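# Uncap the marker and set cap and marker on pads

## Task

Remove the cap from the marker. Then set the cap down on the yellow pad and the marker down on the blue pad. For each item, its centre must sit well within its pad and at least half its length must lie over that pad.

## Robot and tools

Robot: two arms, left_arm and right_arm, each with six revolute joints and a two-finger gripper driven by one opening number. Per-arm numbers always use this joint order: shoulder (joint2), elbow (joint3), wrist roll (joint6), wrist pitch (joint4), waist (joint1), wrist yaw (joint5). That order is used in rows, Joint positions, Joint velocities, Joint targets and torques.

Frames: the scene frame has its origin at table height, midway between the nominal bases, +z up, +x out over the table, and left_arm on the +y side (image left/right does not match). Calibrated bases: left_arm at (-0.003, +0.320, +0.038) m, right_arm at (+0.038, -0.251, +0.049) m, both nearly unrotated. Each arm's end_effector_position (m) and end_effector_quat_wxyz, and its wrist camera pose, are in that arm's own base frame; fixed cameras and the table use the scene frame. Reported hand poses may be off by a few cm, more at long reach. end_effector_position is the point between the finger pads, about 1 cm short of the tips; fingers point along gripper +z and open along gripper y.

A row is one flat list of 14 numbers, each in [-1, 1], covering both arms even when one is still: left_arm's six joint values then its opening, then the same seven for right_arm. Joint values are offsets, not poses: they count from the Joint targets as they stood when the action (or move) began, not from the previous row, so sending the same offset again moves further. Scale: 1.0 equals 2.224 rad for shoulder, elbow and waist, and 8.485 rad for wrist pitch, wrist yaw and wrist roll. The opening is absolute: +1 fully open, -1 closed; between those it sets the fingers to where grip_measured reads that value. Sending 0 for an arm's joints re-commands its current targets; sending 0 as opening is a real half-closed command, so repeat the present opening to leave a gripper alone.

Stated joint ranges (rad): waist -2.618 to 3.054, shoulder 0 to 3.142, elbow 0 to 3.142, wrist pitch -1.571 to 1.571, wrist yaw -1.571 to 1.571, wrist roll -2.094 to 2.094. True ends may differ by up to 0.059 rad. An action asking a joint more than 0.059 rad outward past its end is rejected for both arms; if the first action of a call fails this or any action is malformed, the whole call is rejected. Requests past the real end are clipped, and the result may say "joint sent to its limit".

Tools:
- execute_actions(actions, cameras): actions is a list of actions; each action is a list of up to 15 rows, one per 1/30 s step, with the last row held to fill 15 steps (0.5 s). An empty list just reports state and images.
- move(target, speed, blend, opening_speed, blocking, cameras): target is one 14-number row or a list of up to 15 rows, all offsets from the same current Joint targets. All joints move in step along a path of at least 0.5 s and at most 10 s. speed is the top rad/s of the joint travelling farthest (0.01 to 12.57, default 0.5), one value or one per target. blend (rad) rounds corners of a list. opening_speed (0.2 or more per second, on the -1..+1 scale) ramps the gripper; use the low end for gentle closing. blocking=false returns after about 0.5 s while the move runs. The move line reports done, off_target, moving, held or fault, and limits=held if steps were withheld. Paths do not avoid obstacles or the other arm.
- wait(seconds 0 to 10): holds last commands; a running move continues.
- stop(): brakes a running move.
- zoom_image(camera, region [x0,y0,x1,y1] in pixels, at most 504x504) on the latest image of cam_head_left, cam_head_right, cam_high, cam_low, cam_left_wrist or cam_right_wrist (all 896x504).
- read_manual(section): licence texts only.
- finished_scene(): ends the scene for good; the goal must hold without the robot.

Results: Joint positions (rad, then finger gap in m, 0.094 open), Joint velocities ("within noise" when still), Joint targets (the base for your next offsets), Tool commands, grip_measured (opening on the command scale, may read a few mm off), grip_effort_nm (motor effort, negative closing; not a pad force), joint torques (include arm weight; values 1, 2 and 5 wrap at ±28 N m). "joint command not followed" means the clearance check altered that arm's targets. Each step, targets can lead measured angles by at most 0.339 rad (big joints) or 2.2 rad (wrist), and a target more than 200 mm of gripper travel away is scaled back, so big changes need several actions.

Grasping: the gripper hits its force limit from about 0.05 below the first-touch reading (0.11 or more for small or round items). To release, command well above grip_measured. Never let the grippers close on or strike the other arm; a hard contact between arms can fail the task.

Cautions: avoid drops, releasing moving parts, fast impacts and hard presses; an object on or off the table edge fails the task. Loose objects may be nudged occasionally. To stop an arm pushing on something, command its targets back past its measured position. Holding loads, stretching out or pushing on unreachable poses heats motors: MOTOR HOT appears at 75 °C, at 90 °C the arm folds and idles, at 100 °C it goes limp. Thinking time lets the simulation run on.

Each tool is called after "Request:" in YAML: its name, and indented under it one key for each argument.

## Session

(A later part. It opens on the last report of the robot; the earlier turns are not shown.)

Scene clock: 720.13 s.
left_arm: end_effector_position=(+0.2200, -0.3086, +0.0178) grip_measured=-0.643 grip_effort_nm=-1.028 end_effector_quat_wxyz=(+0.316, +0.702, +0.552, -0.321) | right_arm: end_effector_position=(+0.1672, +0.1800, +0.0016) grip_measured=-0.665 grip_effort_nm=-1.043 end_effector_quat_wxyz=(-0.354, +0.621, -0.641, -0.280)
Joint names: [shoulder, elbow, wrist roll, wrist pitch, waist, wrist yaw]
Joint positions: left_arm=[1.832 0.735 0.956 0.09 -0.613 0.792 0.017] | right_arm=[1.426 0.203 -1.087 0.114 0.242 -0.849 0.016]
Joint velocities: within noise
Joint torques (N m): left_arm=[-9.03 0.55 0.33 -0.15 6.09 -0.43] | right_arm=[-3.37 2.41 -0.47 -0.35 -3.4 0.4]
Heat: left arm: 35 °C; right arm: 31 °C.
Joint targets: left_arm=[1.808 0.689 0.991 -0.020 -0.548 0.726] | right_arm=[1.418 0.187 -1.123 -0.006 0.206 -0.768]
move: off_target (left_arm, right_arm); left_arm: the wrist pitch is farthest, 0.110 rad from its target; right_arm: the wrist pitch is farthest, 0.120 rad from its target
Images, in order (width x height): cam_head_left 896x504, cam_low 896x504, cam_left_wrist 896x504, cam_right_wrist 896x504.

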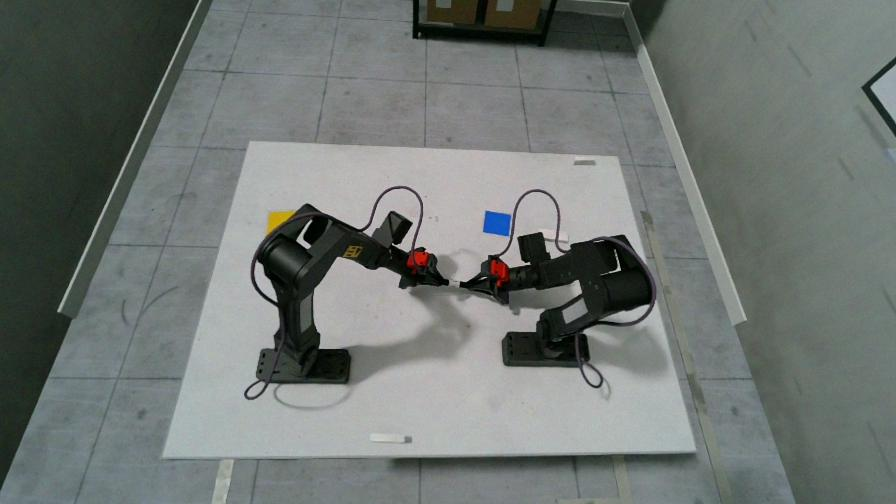

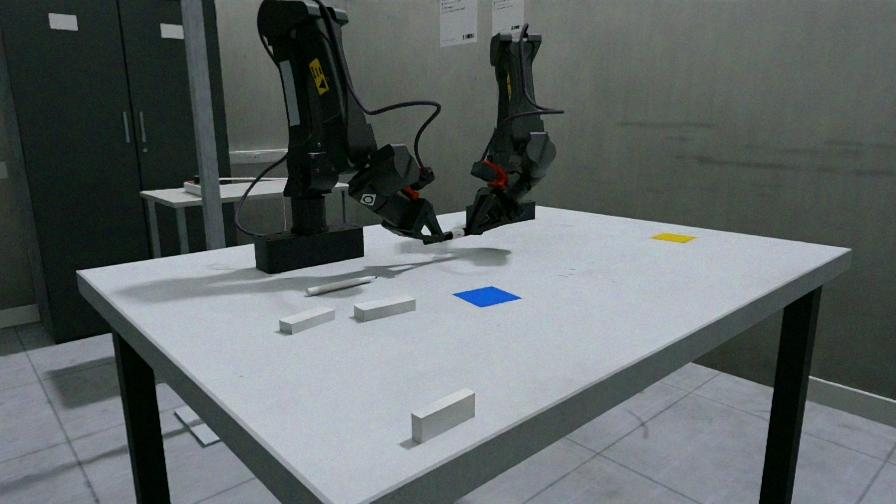

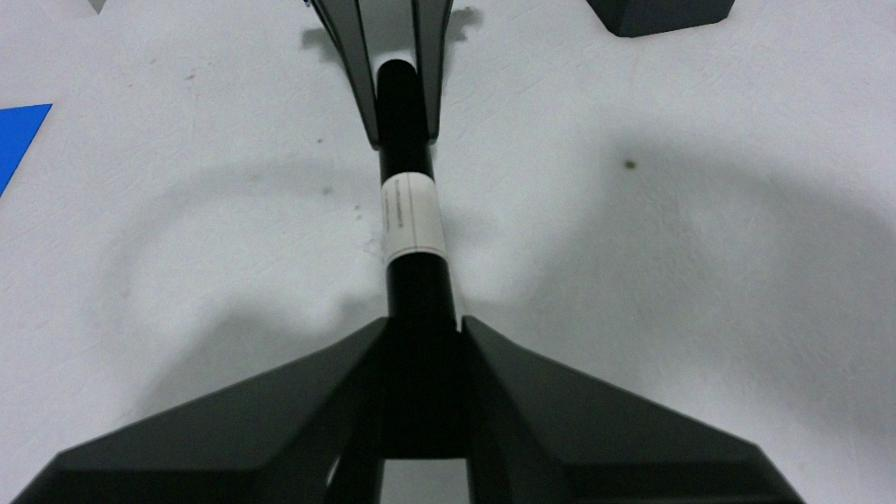

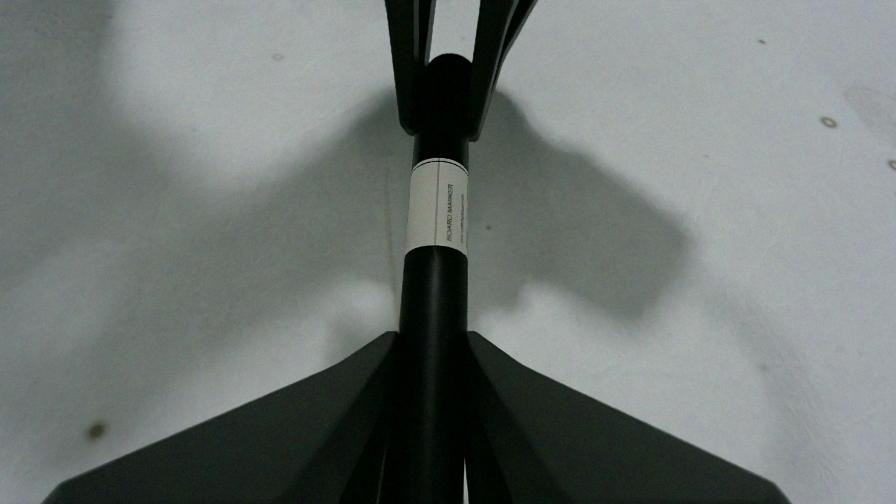

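Request:
zoom_image:
  camera: "cam_left_wrist"
  region: [340, 150, 500, 340]

Request:
zoom_image:
  camera: "cam_right_wrist"
  region: [360, 30, 520, 260]

Request:
zoom_image:
  camera: "cam_low"
  region: [400, 200, 520, 270]

Scaled by 2.653.

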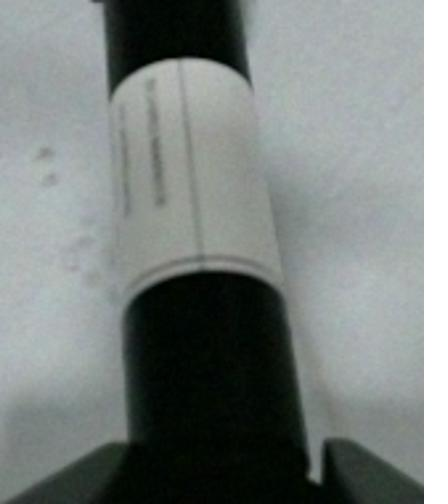

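Scaled by 2.191.

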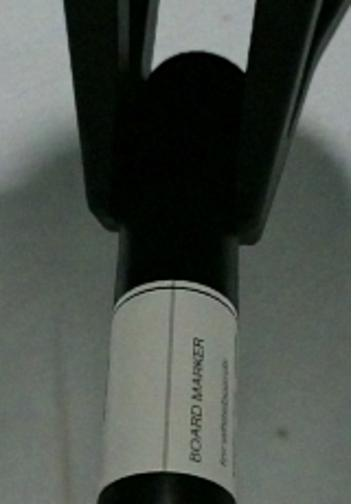

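Scaled by 4.200.

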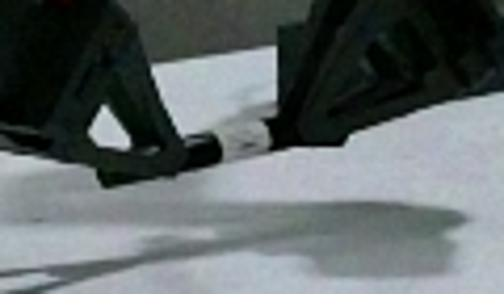

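Request:
move:
  target: [-0.0121, -0.0101, 0.0152, -0.0108, 0.0468, 0.0048, -0.9, 0.0013, 0.0126, -0.0341, -0.0272, -0.0953, -0.0066, -0.9]
  speed: 0.15
  cameras: ["cam_head_left", "cam_low", "cam_left_wrist", "cam_right_wrist"]

Scene clock: 873.23 s.
left_arm: end_effector_position=(+0.2173, -0.3113, +0.0417) grip_measured=-0.643 grip_effort_nm=-1.038 end_effector_quat_wxyz=(+0.361, +0.721, +0.482, -0.343) | right_arm: end_effector_position=(+0.1644, +0.1689, +0.0268) grip_measured=-0.665 grip_effort_nm=-1.043 end_effector_quat_wxyz=(-0.405, +0.613, -0.594, -0.327)
Joint names: [shoulder, elbow, wrist roll, wrist pitch, waist, wrist yaw]
Joint positions: left_arm=[1.804 0.735 1.076 0.101 -0.584 0.912 0.017] | right_arm=[1.426 0.242 -1.359 -0.09 0.067 -1.071 0.016]
Joint velocities: within noise
Joint torques (N m): left_arm=[-8.85 -1.28 0.44 -1.36 13.12 -1.27] | right_arm=[-3.14 1.48 -0.63 -0.88 -7.04 2.04]
Heat: left arm: 40 °C; right arm: 29 °C.
Joint targets: left_arm=[1.781 0.666 1.120 -0.112 -0.443 0.767] | right_arm=[1.421 0.215 -1.412 -0.236 -0.006 -0.824]
move: off_target (left_arm, right_arm); left_arm: the wrist pitch is farthest, 0.213 rad from its target; right_arm: the wrist yaw is farthest, 0.247 rad from its target
Images, in order (width x height): cam_head_left 896x504, cam_low 896x504, cam_left_wrist 896x504, cam_right_wrist 896x504.

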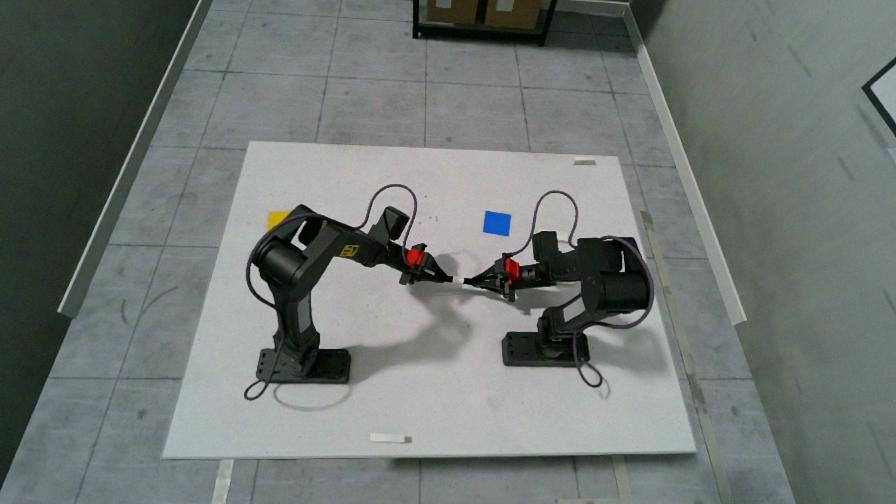

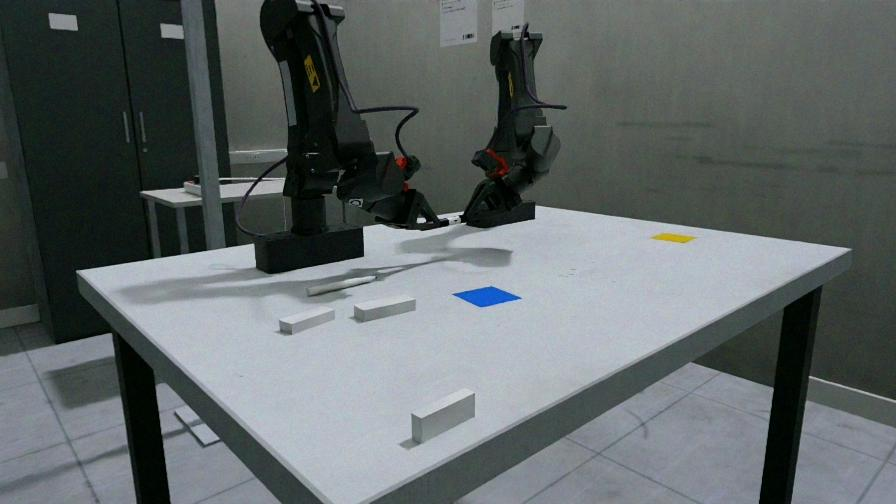

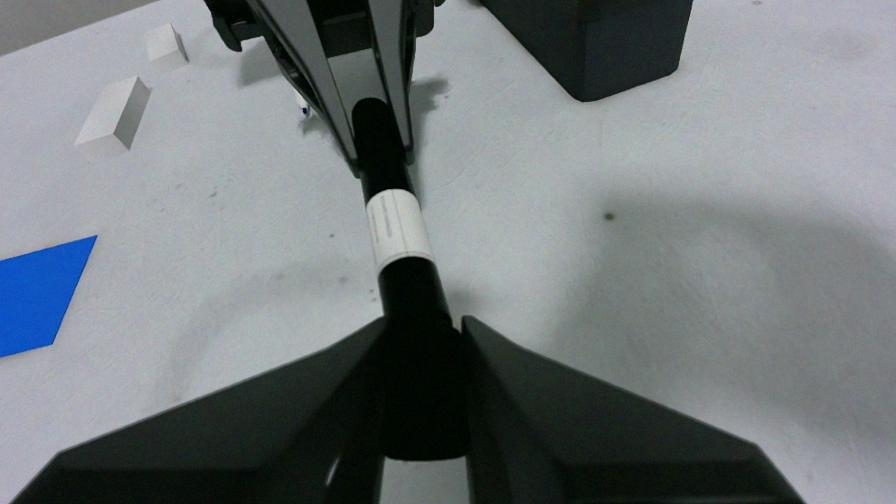

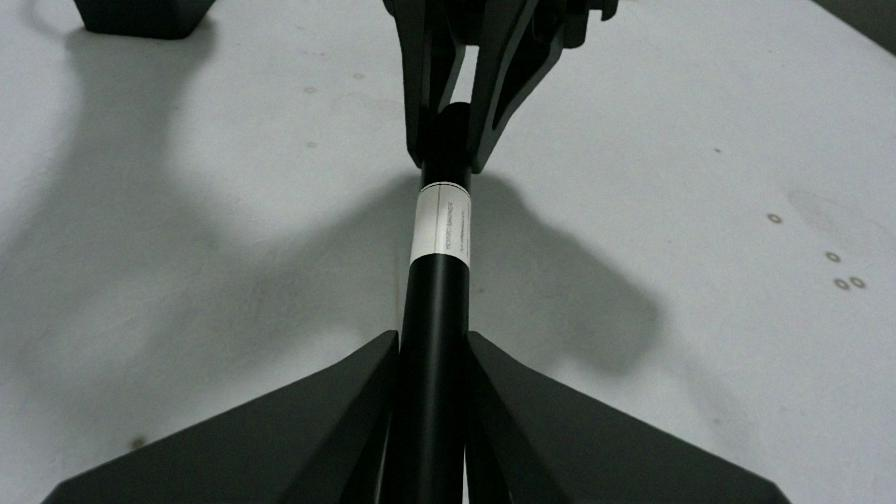

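Request:
zoom_image:
  camera: "cam_left_wrist"
  region: [340, 90, 500, 340]

Request:
zoom_image:
  camera: "cam_right_wrist"
  region: [380, 90, 520, 270]

Request:
zoom_image:
  camera: "cam_head_left"
  region: [400, 230, 540, 330]

Scaled by 2.016.

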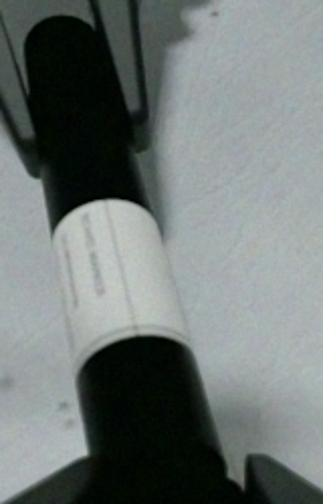

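Scaled by 2.800.

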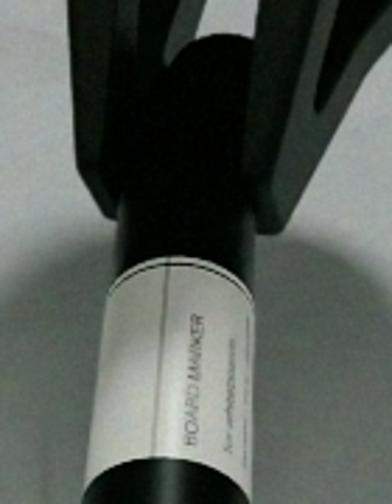

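Scaled by 3.600.

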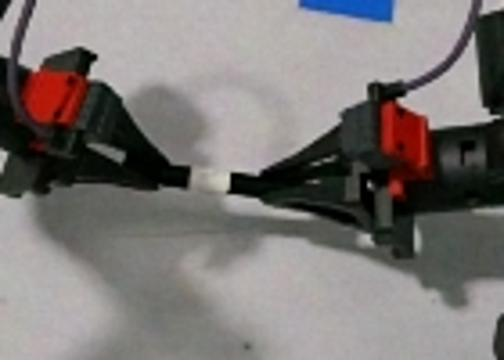

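Request:
wait:
  seconds: 0.1
  cameras: ["cam_left_wrist", "cam_right_wrist"]

Scene clock: 951.00 s.
left_arm: end_effector_position=(+0.2173, -0.3113, +0.0417) grip_measured=-0.643 grip_effort_nm=-1.028 end_effector_quat_wxyz=(+0.361, +0.721, +0.482, -0.343) | right_arm: end_effector_position=(+0.1642, +0.1689, +0.0268) grip_measured=-0.665 grip_effort_nm=-1.043 end_effector_quat_wxyz=(-0.405, +0.613, -0.594, -0.327)
Joint names: [shoulder, elbow, wrist roll, wrist pitch, waist, wrist yaw]
Joint positions: left_arm=[1.804 0.735 1.076 0.101 -0.584 0.913 0.017] | right_arm=[1.426 0.242 -1.36 -0.091 0.067 -1.072 0.016]
Joint velocities: within noise
Joint torques (N m): left_arm=[-8.87 -1.42 0.48 -1.33 13.03 -1.27] | right_arm=[-3.04 1.36 -0.65 -0.86 -6.9 2.08]
Heat: left arm: 41 °C; right arm: 35 °C.
Joint targets: left_arm=[1.781 0.666 1.120 -0.112 -0.443 0.767] | right_arm=[1.421 0.215 -1.412 -0.237 -0.006 -0.824]
Tool commands: left_gripper/opening=-0.9 right_gripper/opening=-0.9
wait: 0.10 s; at rest from the start
Images, in order (width x height): cam_left_wrist 896x504, cam_right_wrist 896x504.

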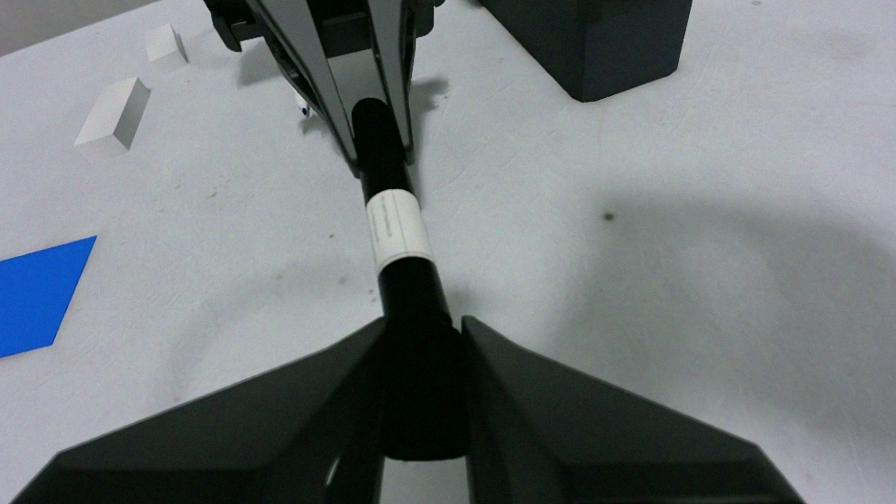

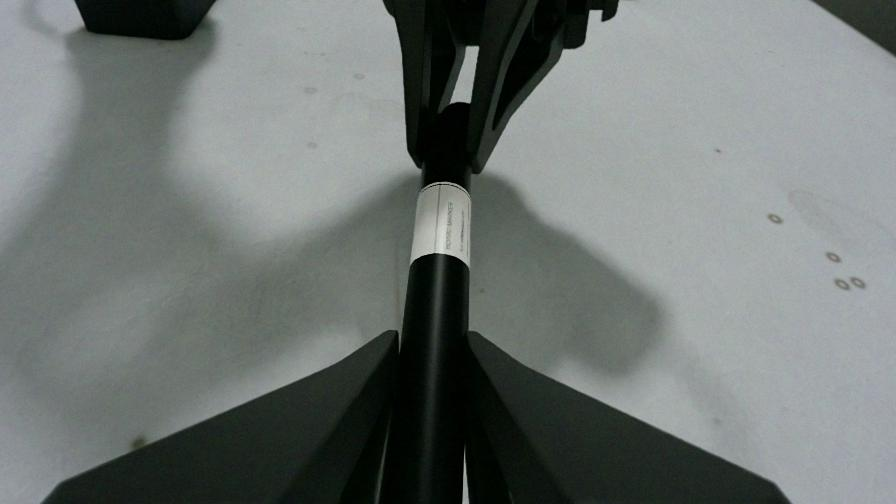

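Request:
move:
  target: [-0.0009, -0.0450, -0.0477, -0.0048, -0.0009, -0.0285, -1.0, -0.0130, 0.0148, 0.0183, -0.0095, -0.0009, 0.0334, -1.0]
  speed: 0.2
  cameras: ["cam_head_left", "cam_low", "cam_left_wrist", "cam_right_wrist"]

Scene clock: 1004.33 s.
left_arm: end_effector_position=(+0.2227, -0.2221, -0.0230) grip_measured=-0.644 grip_effort_nm=-1.028 end_effector_quat_wxyz=(+0.207, +0.563, +0.749, -0.281) | right_arm: end_effector_position=(+0.1603, +0.1116, -0.0281) grip_measured=-0.666 grip_effort_nm=-1.043 end_effector_quat_wxyz=(+0.251, -0.575, +0.746, +0.223)
Joint names: [shoulder, elbow, wrist roll, wrist pitch, waist, wrist yaw]
Joint positions: left_arm=[1.761 0.604 0.729 -0.065 -0.445 0.635 0.017] | right_arm=[1.397 0.247 -1.263 -0.271 -0.001 -0.67 0.016]
Joint velocities: within noise
Joint torques (N m): left_arm=[-4.75 0.59 -0.17 -0.2 -0.08 -0.93] | right_arm=[-2.85 3.52 0 -0.08 -0.73 0.98]
Heat: left arm: 41 °C; right arm: 38 °C.
Joint targets: left_arm=[1.779 0.566 0.715 -0.153 -0.446 0.525] | right_arm=[1.392 0.248 -1.257 -0.317 -0.008 -0.541]
move: off_target (left_arm, right_arm); left_arm: the wrist yaw is farthest, 0.110 rad from its target; right_arm: the wrist yaw is farthest, 0.130 rad from its target
Images, in order (width x height): cam_head_left 896x504, cam_low 896x504, cam_left_wrist 896x504, cam_right_wrist 896x504.

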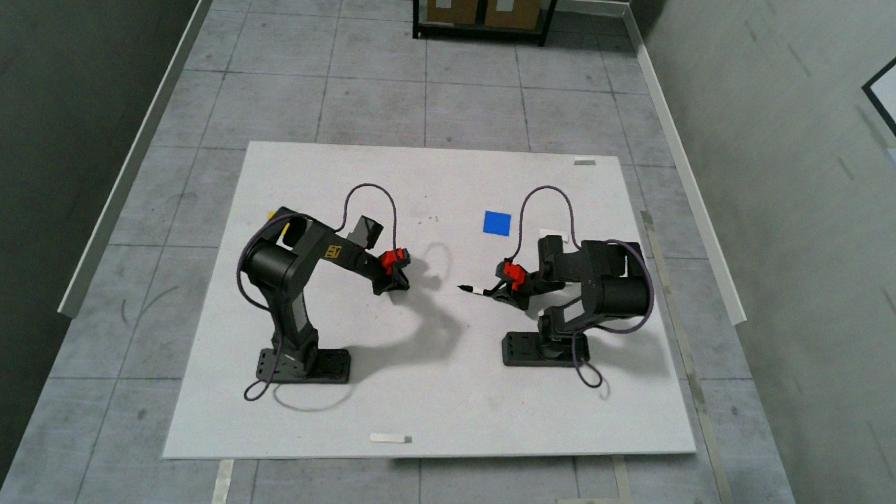

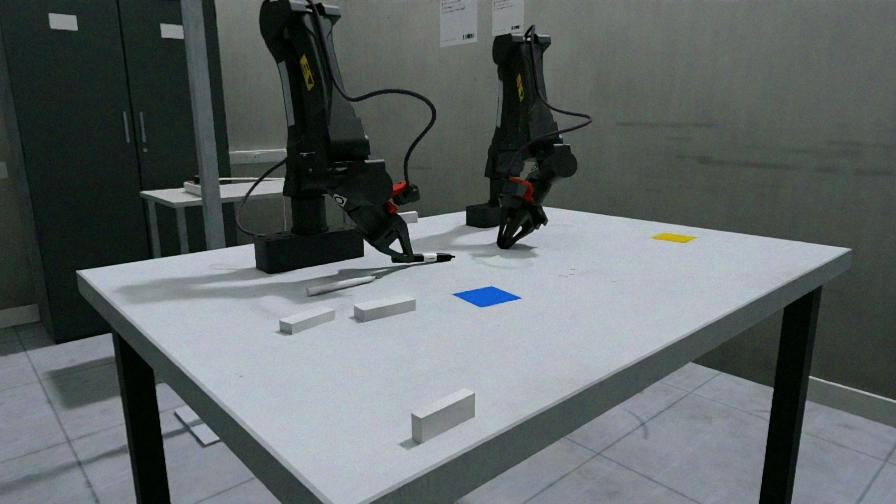

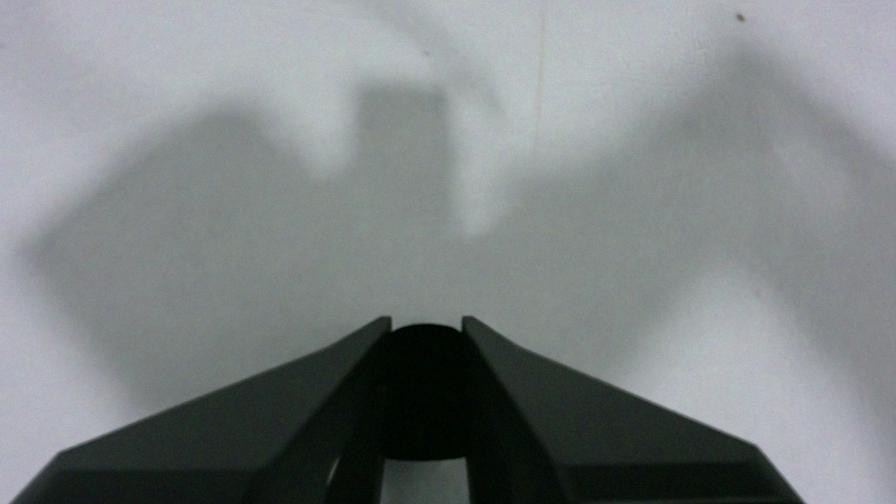

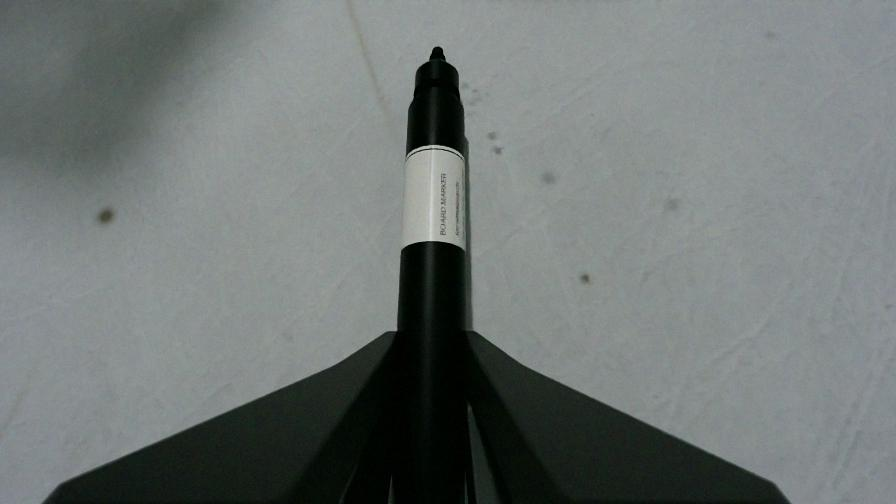

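Request:
move:
  target:
    - [-0.0445, 0.0692, -0.0253, 0.0157, 0.1106, -0.0124, -1.0, -0.0450, 0.1232, 0.0800, 0.0178, 0.0396, 0.0048, -1.0]
    - [-0.0283, 0.1385, -0.0843, 0.0324, 0.3462, -0.0619, -1.0, 0.0621, 0.1695, 0.1481, 0.0565, 0.1286, 0.0638, -1.0]
  speed: 0.6
  blend: 0.1

Scene clock: 1141.80 s.
left_arm: end_effector_position=(+0.4159, +0.1410, +0.0572) grip_measured=-0.645 grip_effort_nm=-1.033 end_effector_quat_wxyz=(+0.383, -0.143, +0.910, +0.063) | right_arm: end_effector_position=(+0.3607, +0.1034, +0.0451) grip_measured=-0.667 grip_effort_nm=-1.043 end_effector_quat_wxyz=(+0.374, -0.130, +0.917, +0.055)
Joint names: [shoulder, elbow, wrist roll, wrist pitch, waist, wrist yaw]
Joint positions: left_arm=[1.715 0.842 0.012 0.101 0.326 0.005 0.017] | right_arm=[1.518 0.593 -0.005 0.128 0.272 -0.01 0.016]
Joint velocities: within noise
Joint torques (N m): left_arm=[-7.13 9.22 -0.12 1.73 -0.21 -0.09] | right_arm=[-4.12 7.72 0.03 1.5 0.55 0.08]
Heat: left arm: 36 °C; right arm: 32 °C.
Joint targets: left_arm=[1.716 0.875 0.000 0.122 0.325 0.000] | right_arm=[1.530 0.625 0.000 0.162 0.278 0.000]
move: done

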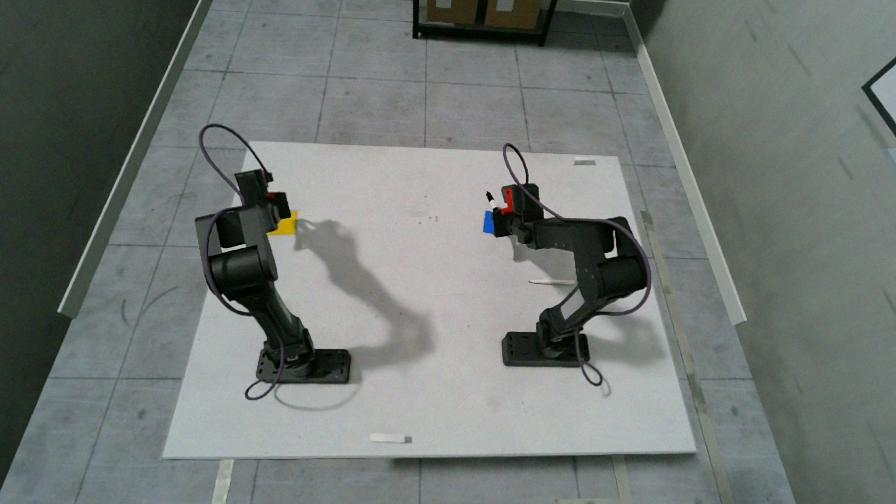

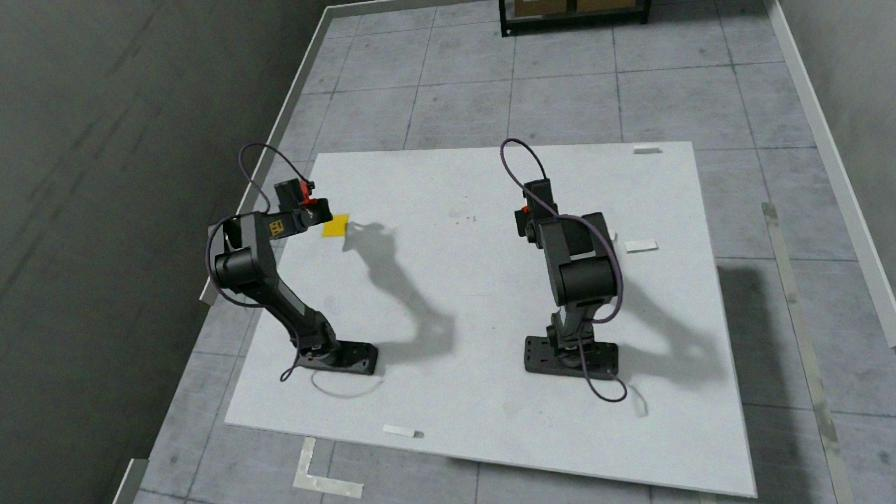

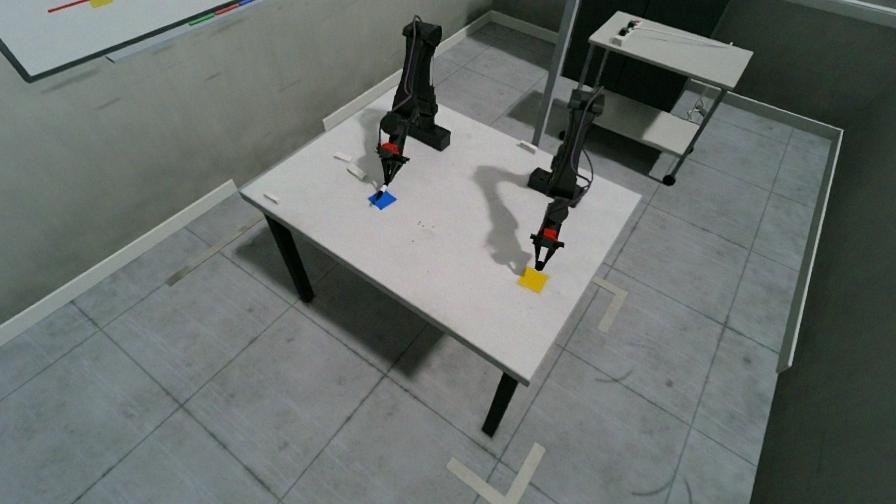

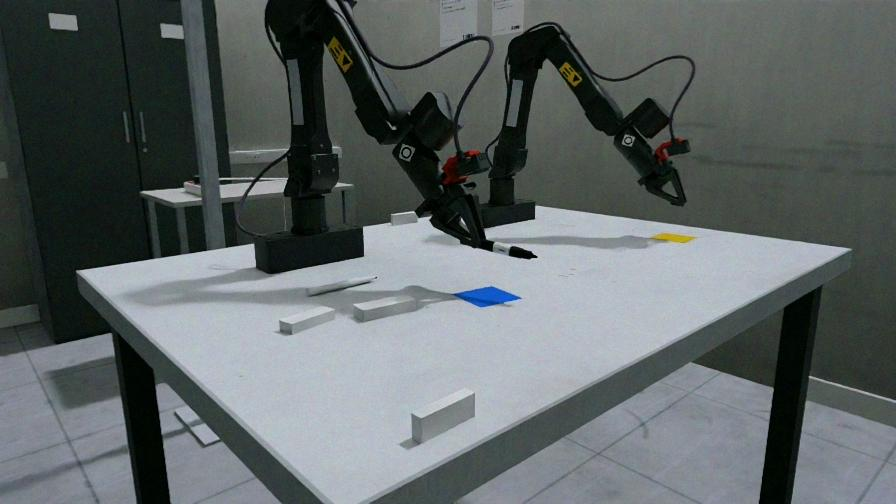

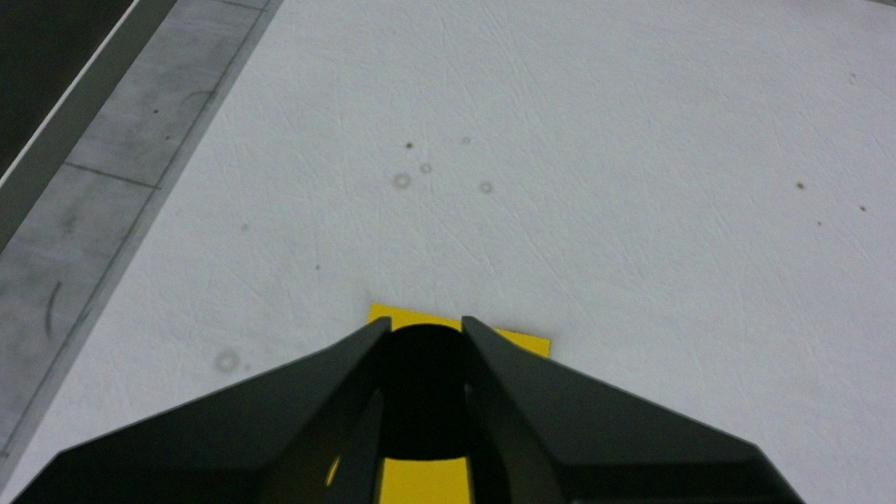

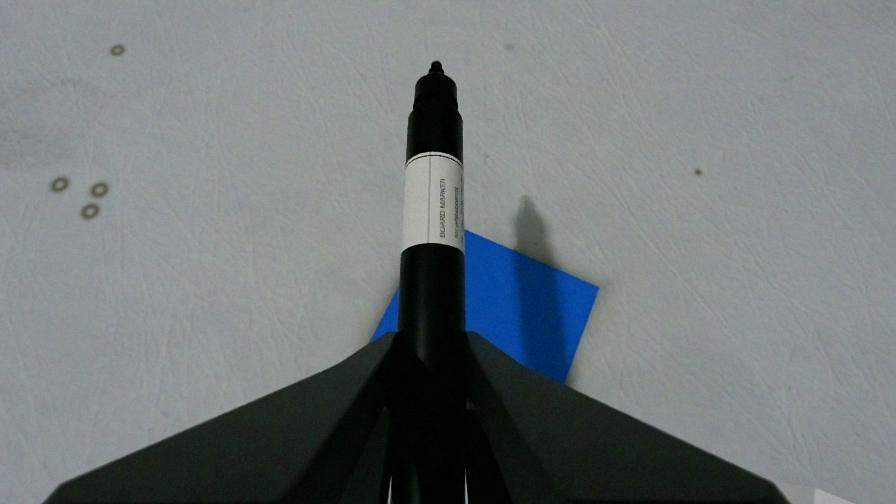

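Request:
zoom_image:
  camera: "cam_low"
  region: [600, 130, 720, 250]

Request:
zoom_image:
  camera: "cam_left_wrist"
  region: [340, 290, 520, 504]

Request:
zoom_image:
  camera: "cam_low"
  region: [410, 180, 570, 320]

Scaled by 4.200.

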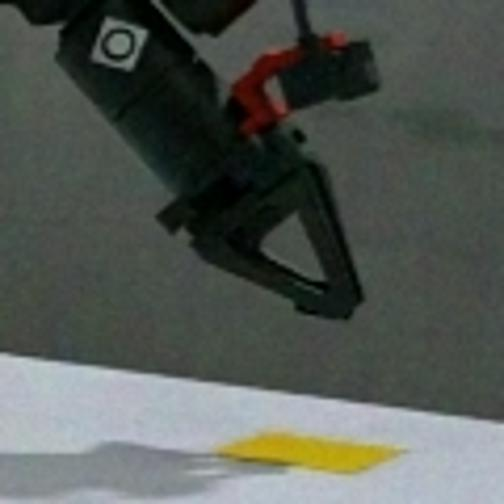

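Scaled by 2.355.

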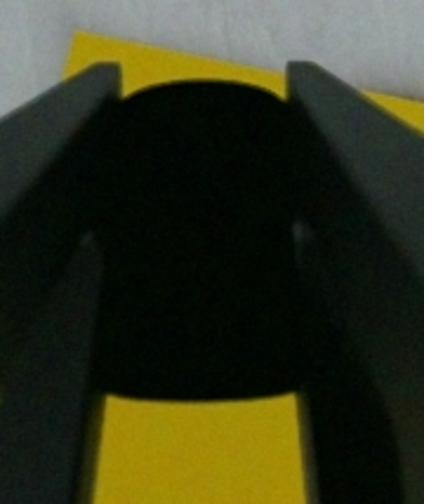

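Scaled by 3.150.

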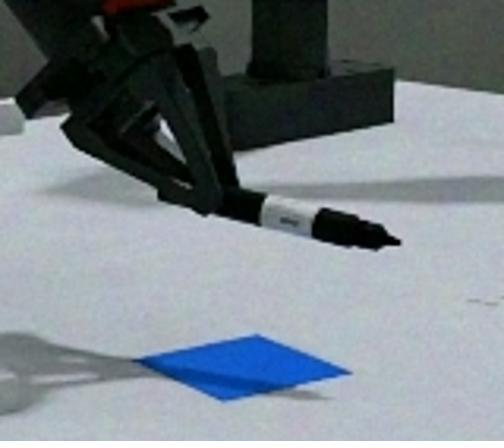

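Request:
move:
  target: [0.0683, -0.0607, 0, 0.0308, -0.0054, 0, -1.0, 0.0832, -0.0866, 0, 0.0456, -0.0261, 0.0009, -1.0]
  speed: 0.4
  cameras: ["cam_head_left", "cam_low", "cam_left_wrist", "cam_right_wrist"]

Scene clock: 1237.30 s.
left_arm: end_effector_position=(+0.4184, +0.1384, +0.0108) grip_measured=-0.645 grip_effort_nm=-1.038 end_effector_quat_wxyz=(+0.396, -0.139, +0.906, +0.064) | right_arm: end_effector_position=(+0.3587, +0.0839, -0.0039) grip_measured=-0.667 grip_effort_nm=-1.048 end_effector_quat_wxyz=(+0.398, -0.105, +0.910, +0.045)
Joint names: [shoulder, elbow, wrist roll, wrist pitch, waist, wrist yaw]
Joint positions: left_arm=[1.859 0.752 0.012 0.36 0.319 0.004 0.017] | right_arm=[1.703 0.44 -0.004 0.516 0.227 -0.001 0.016]
Joint velocities: within noise
Joint torques (N m): left_arm=[-7.04 4 -0.12 1.76 -0.66 -0.1] | right_arm=[-4.49 3.28 0.04 1.55 -0.66 0.08]
Heat: left arm: 39 °C; right arm: 33 °C.
Joint targets: left_arm=[1.868 0.739 0.000 0.384 0.312 0.000] | right_arm=[1.715 0.432 0.000 0.549 0.220 0.008]
move: done
Images, in order (width x height): cam_head_left 896x504, cam_low 896x504, cam_left_wrist 896x504, cam_right_wrist 896x504.

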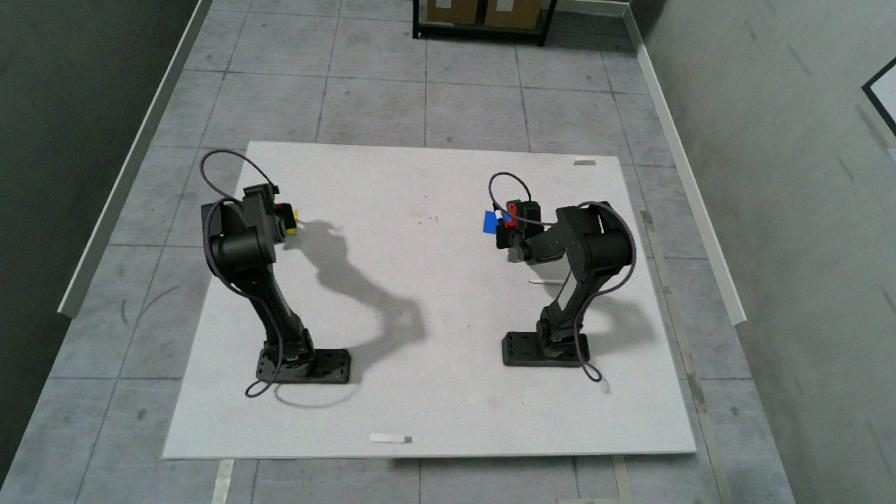

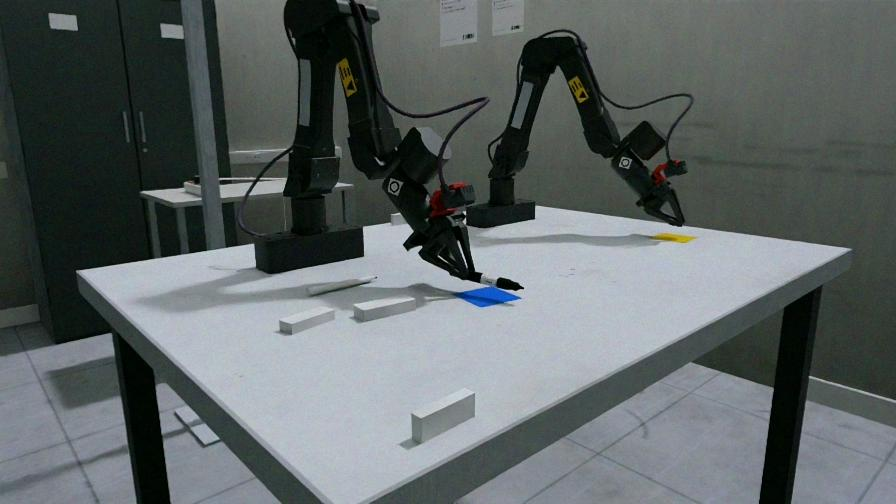

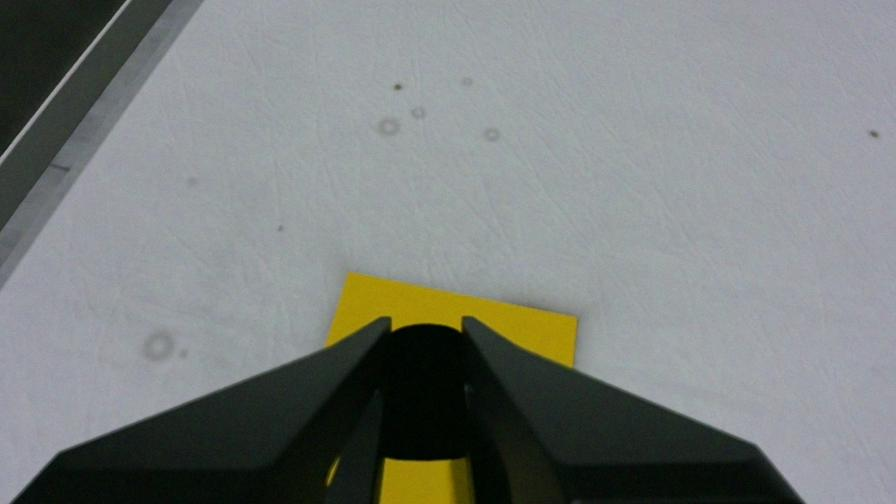

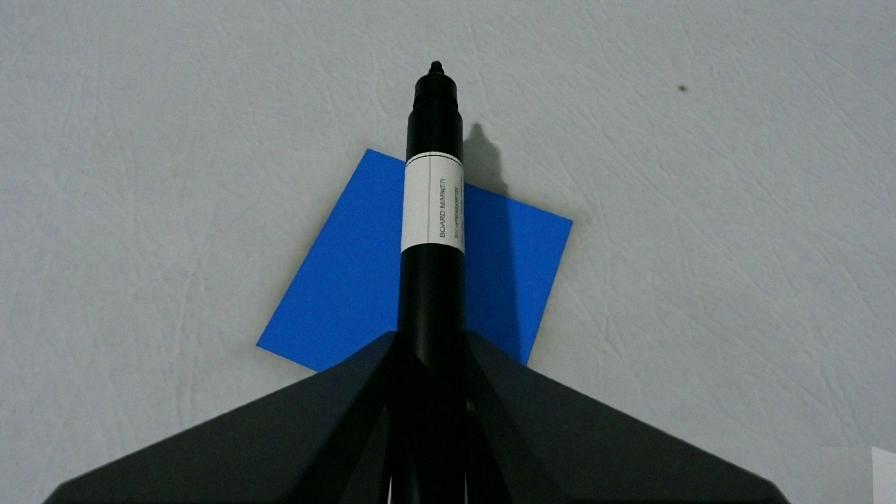

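Request:
zoom_image:
  camera: "cam_low"
  region: [410, 230, 570, 330]

Request:
zoom_image:
  camera: "cam_low"
  region: [610, 160, 730, 255]

Scaled by 3.150.

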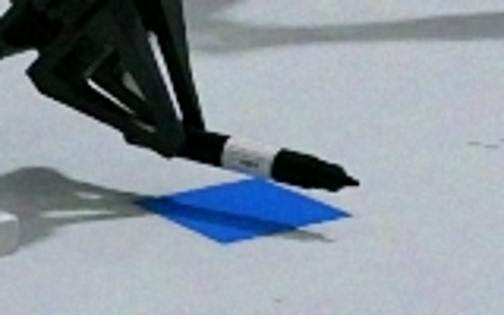

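Scaled by 4.200.

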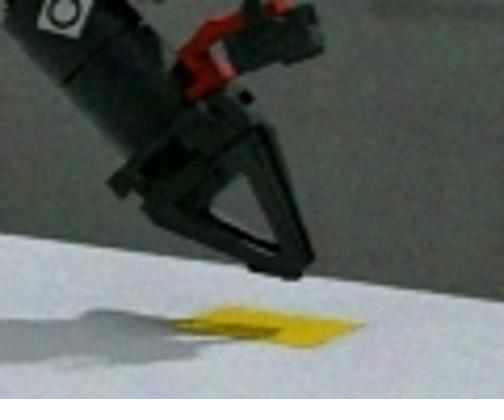

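Request:
move:
  target: [0.0499, -0.0108, 0, 0.0165, 0, 0, -1.0, 0.0753, -0.0090, 0, 0.0231, 0, 0, -1.0]
  speed: 0.12
  cameras: ["cam_head_left", "cam_low", "cam_left_wrist", "cam_right_wrist"]

Scene clock: 1313.73 s.
left_arm: end_effector_position=(+0.4214, +0.1393, -0.0150) grip_measured=-0.645 grip_effort_nm=-1.028 end_effector_quat_wxyz=(+0.402, -0.139, +0.903, +0.065) | right_arm: end_effector_position=(+0.3661, +0.0855, -0.0258) grip_measured=-0.667 grip_effort_nm=-1.038 end_effector_quat_wxyz=(+0.414, -0.104, +0.903, +0.046)
Joint names: [shoulder, elbow, wrist roll, wrist pitch, waist, wrist yaw]
Joint positions: left_arm=[1.964 0.731 0.012 0.502 0.319 0.004 0.017] | right_arm=[1.864 0.424 -0.004 0.729 0.227 0 0.016]
Joint velocities: within noise
Joint torques (N m): left_arm=[-6.99 3.03 -0.1 1.78 -0.58 -0.05] | right_arm=[-4.52 2.32 0.02 1.42 -0.73 0.08]
Heat: left arm: 36 °C; right arm: 37 °C.
Joint targets: left_arm=[1.979 0.715 0.000 0.524 0.312 0.000] | right_arm=[1.883 0.412 0.000 0.745 0.220 0.008]
move: done
Images, in order (width x height): cam_head_left 896x504, cam_low 896x504, cam_left_wrist 896x504, cam_right_wrist 896x504.

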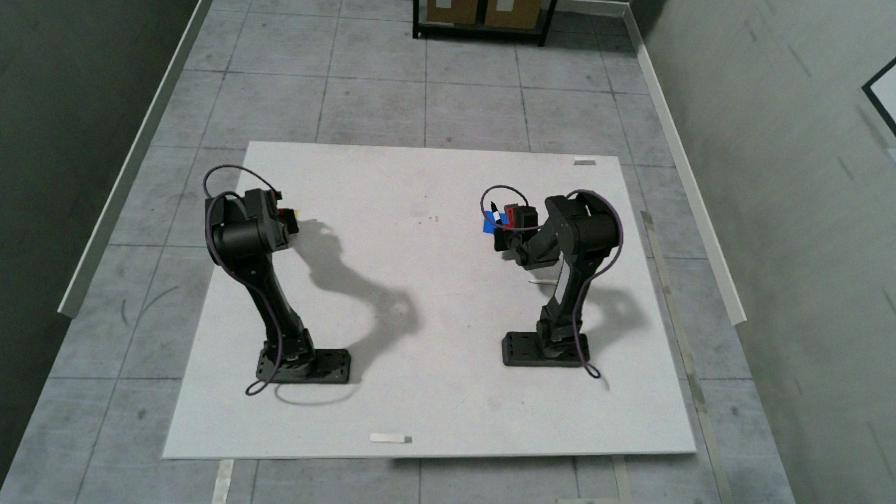

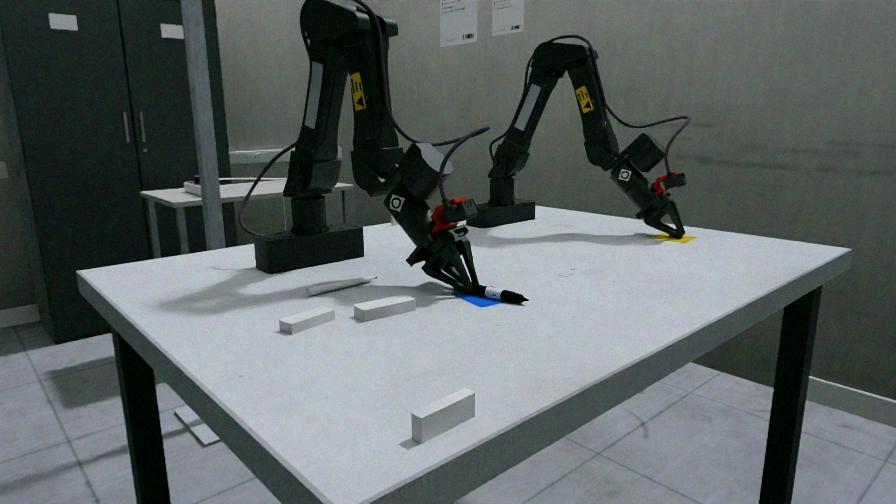

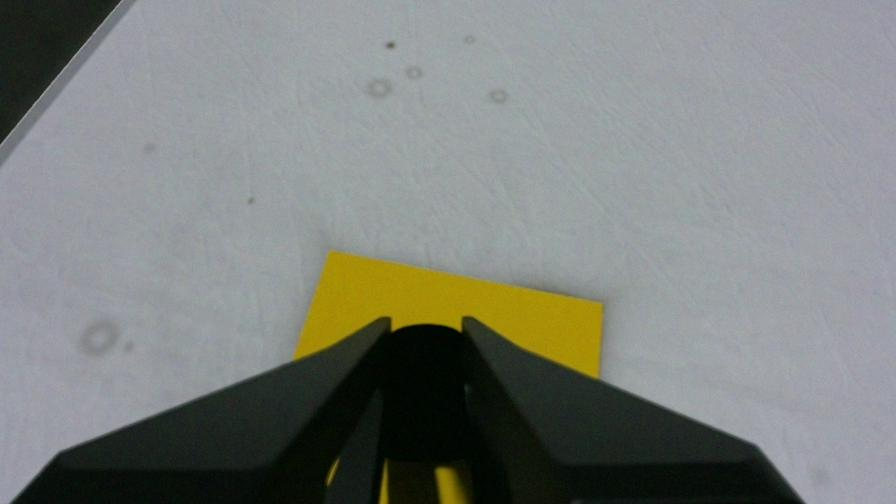

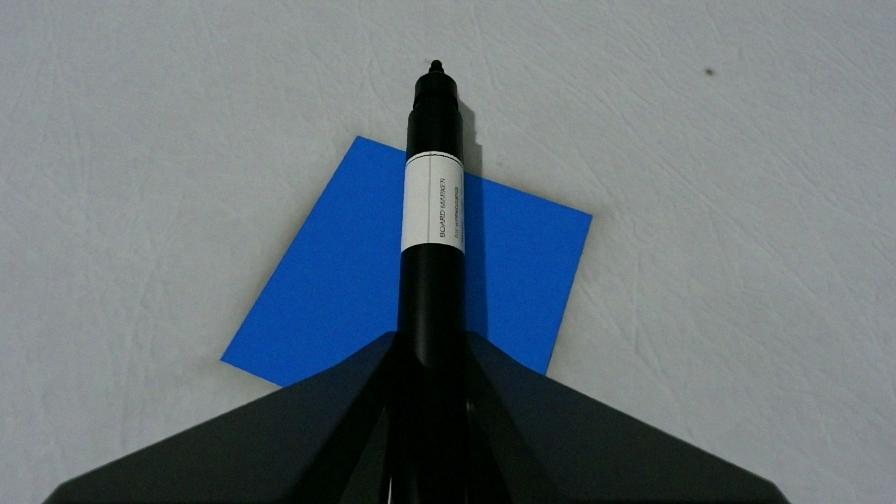

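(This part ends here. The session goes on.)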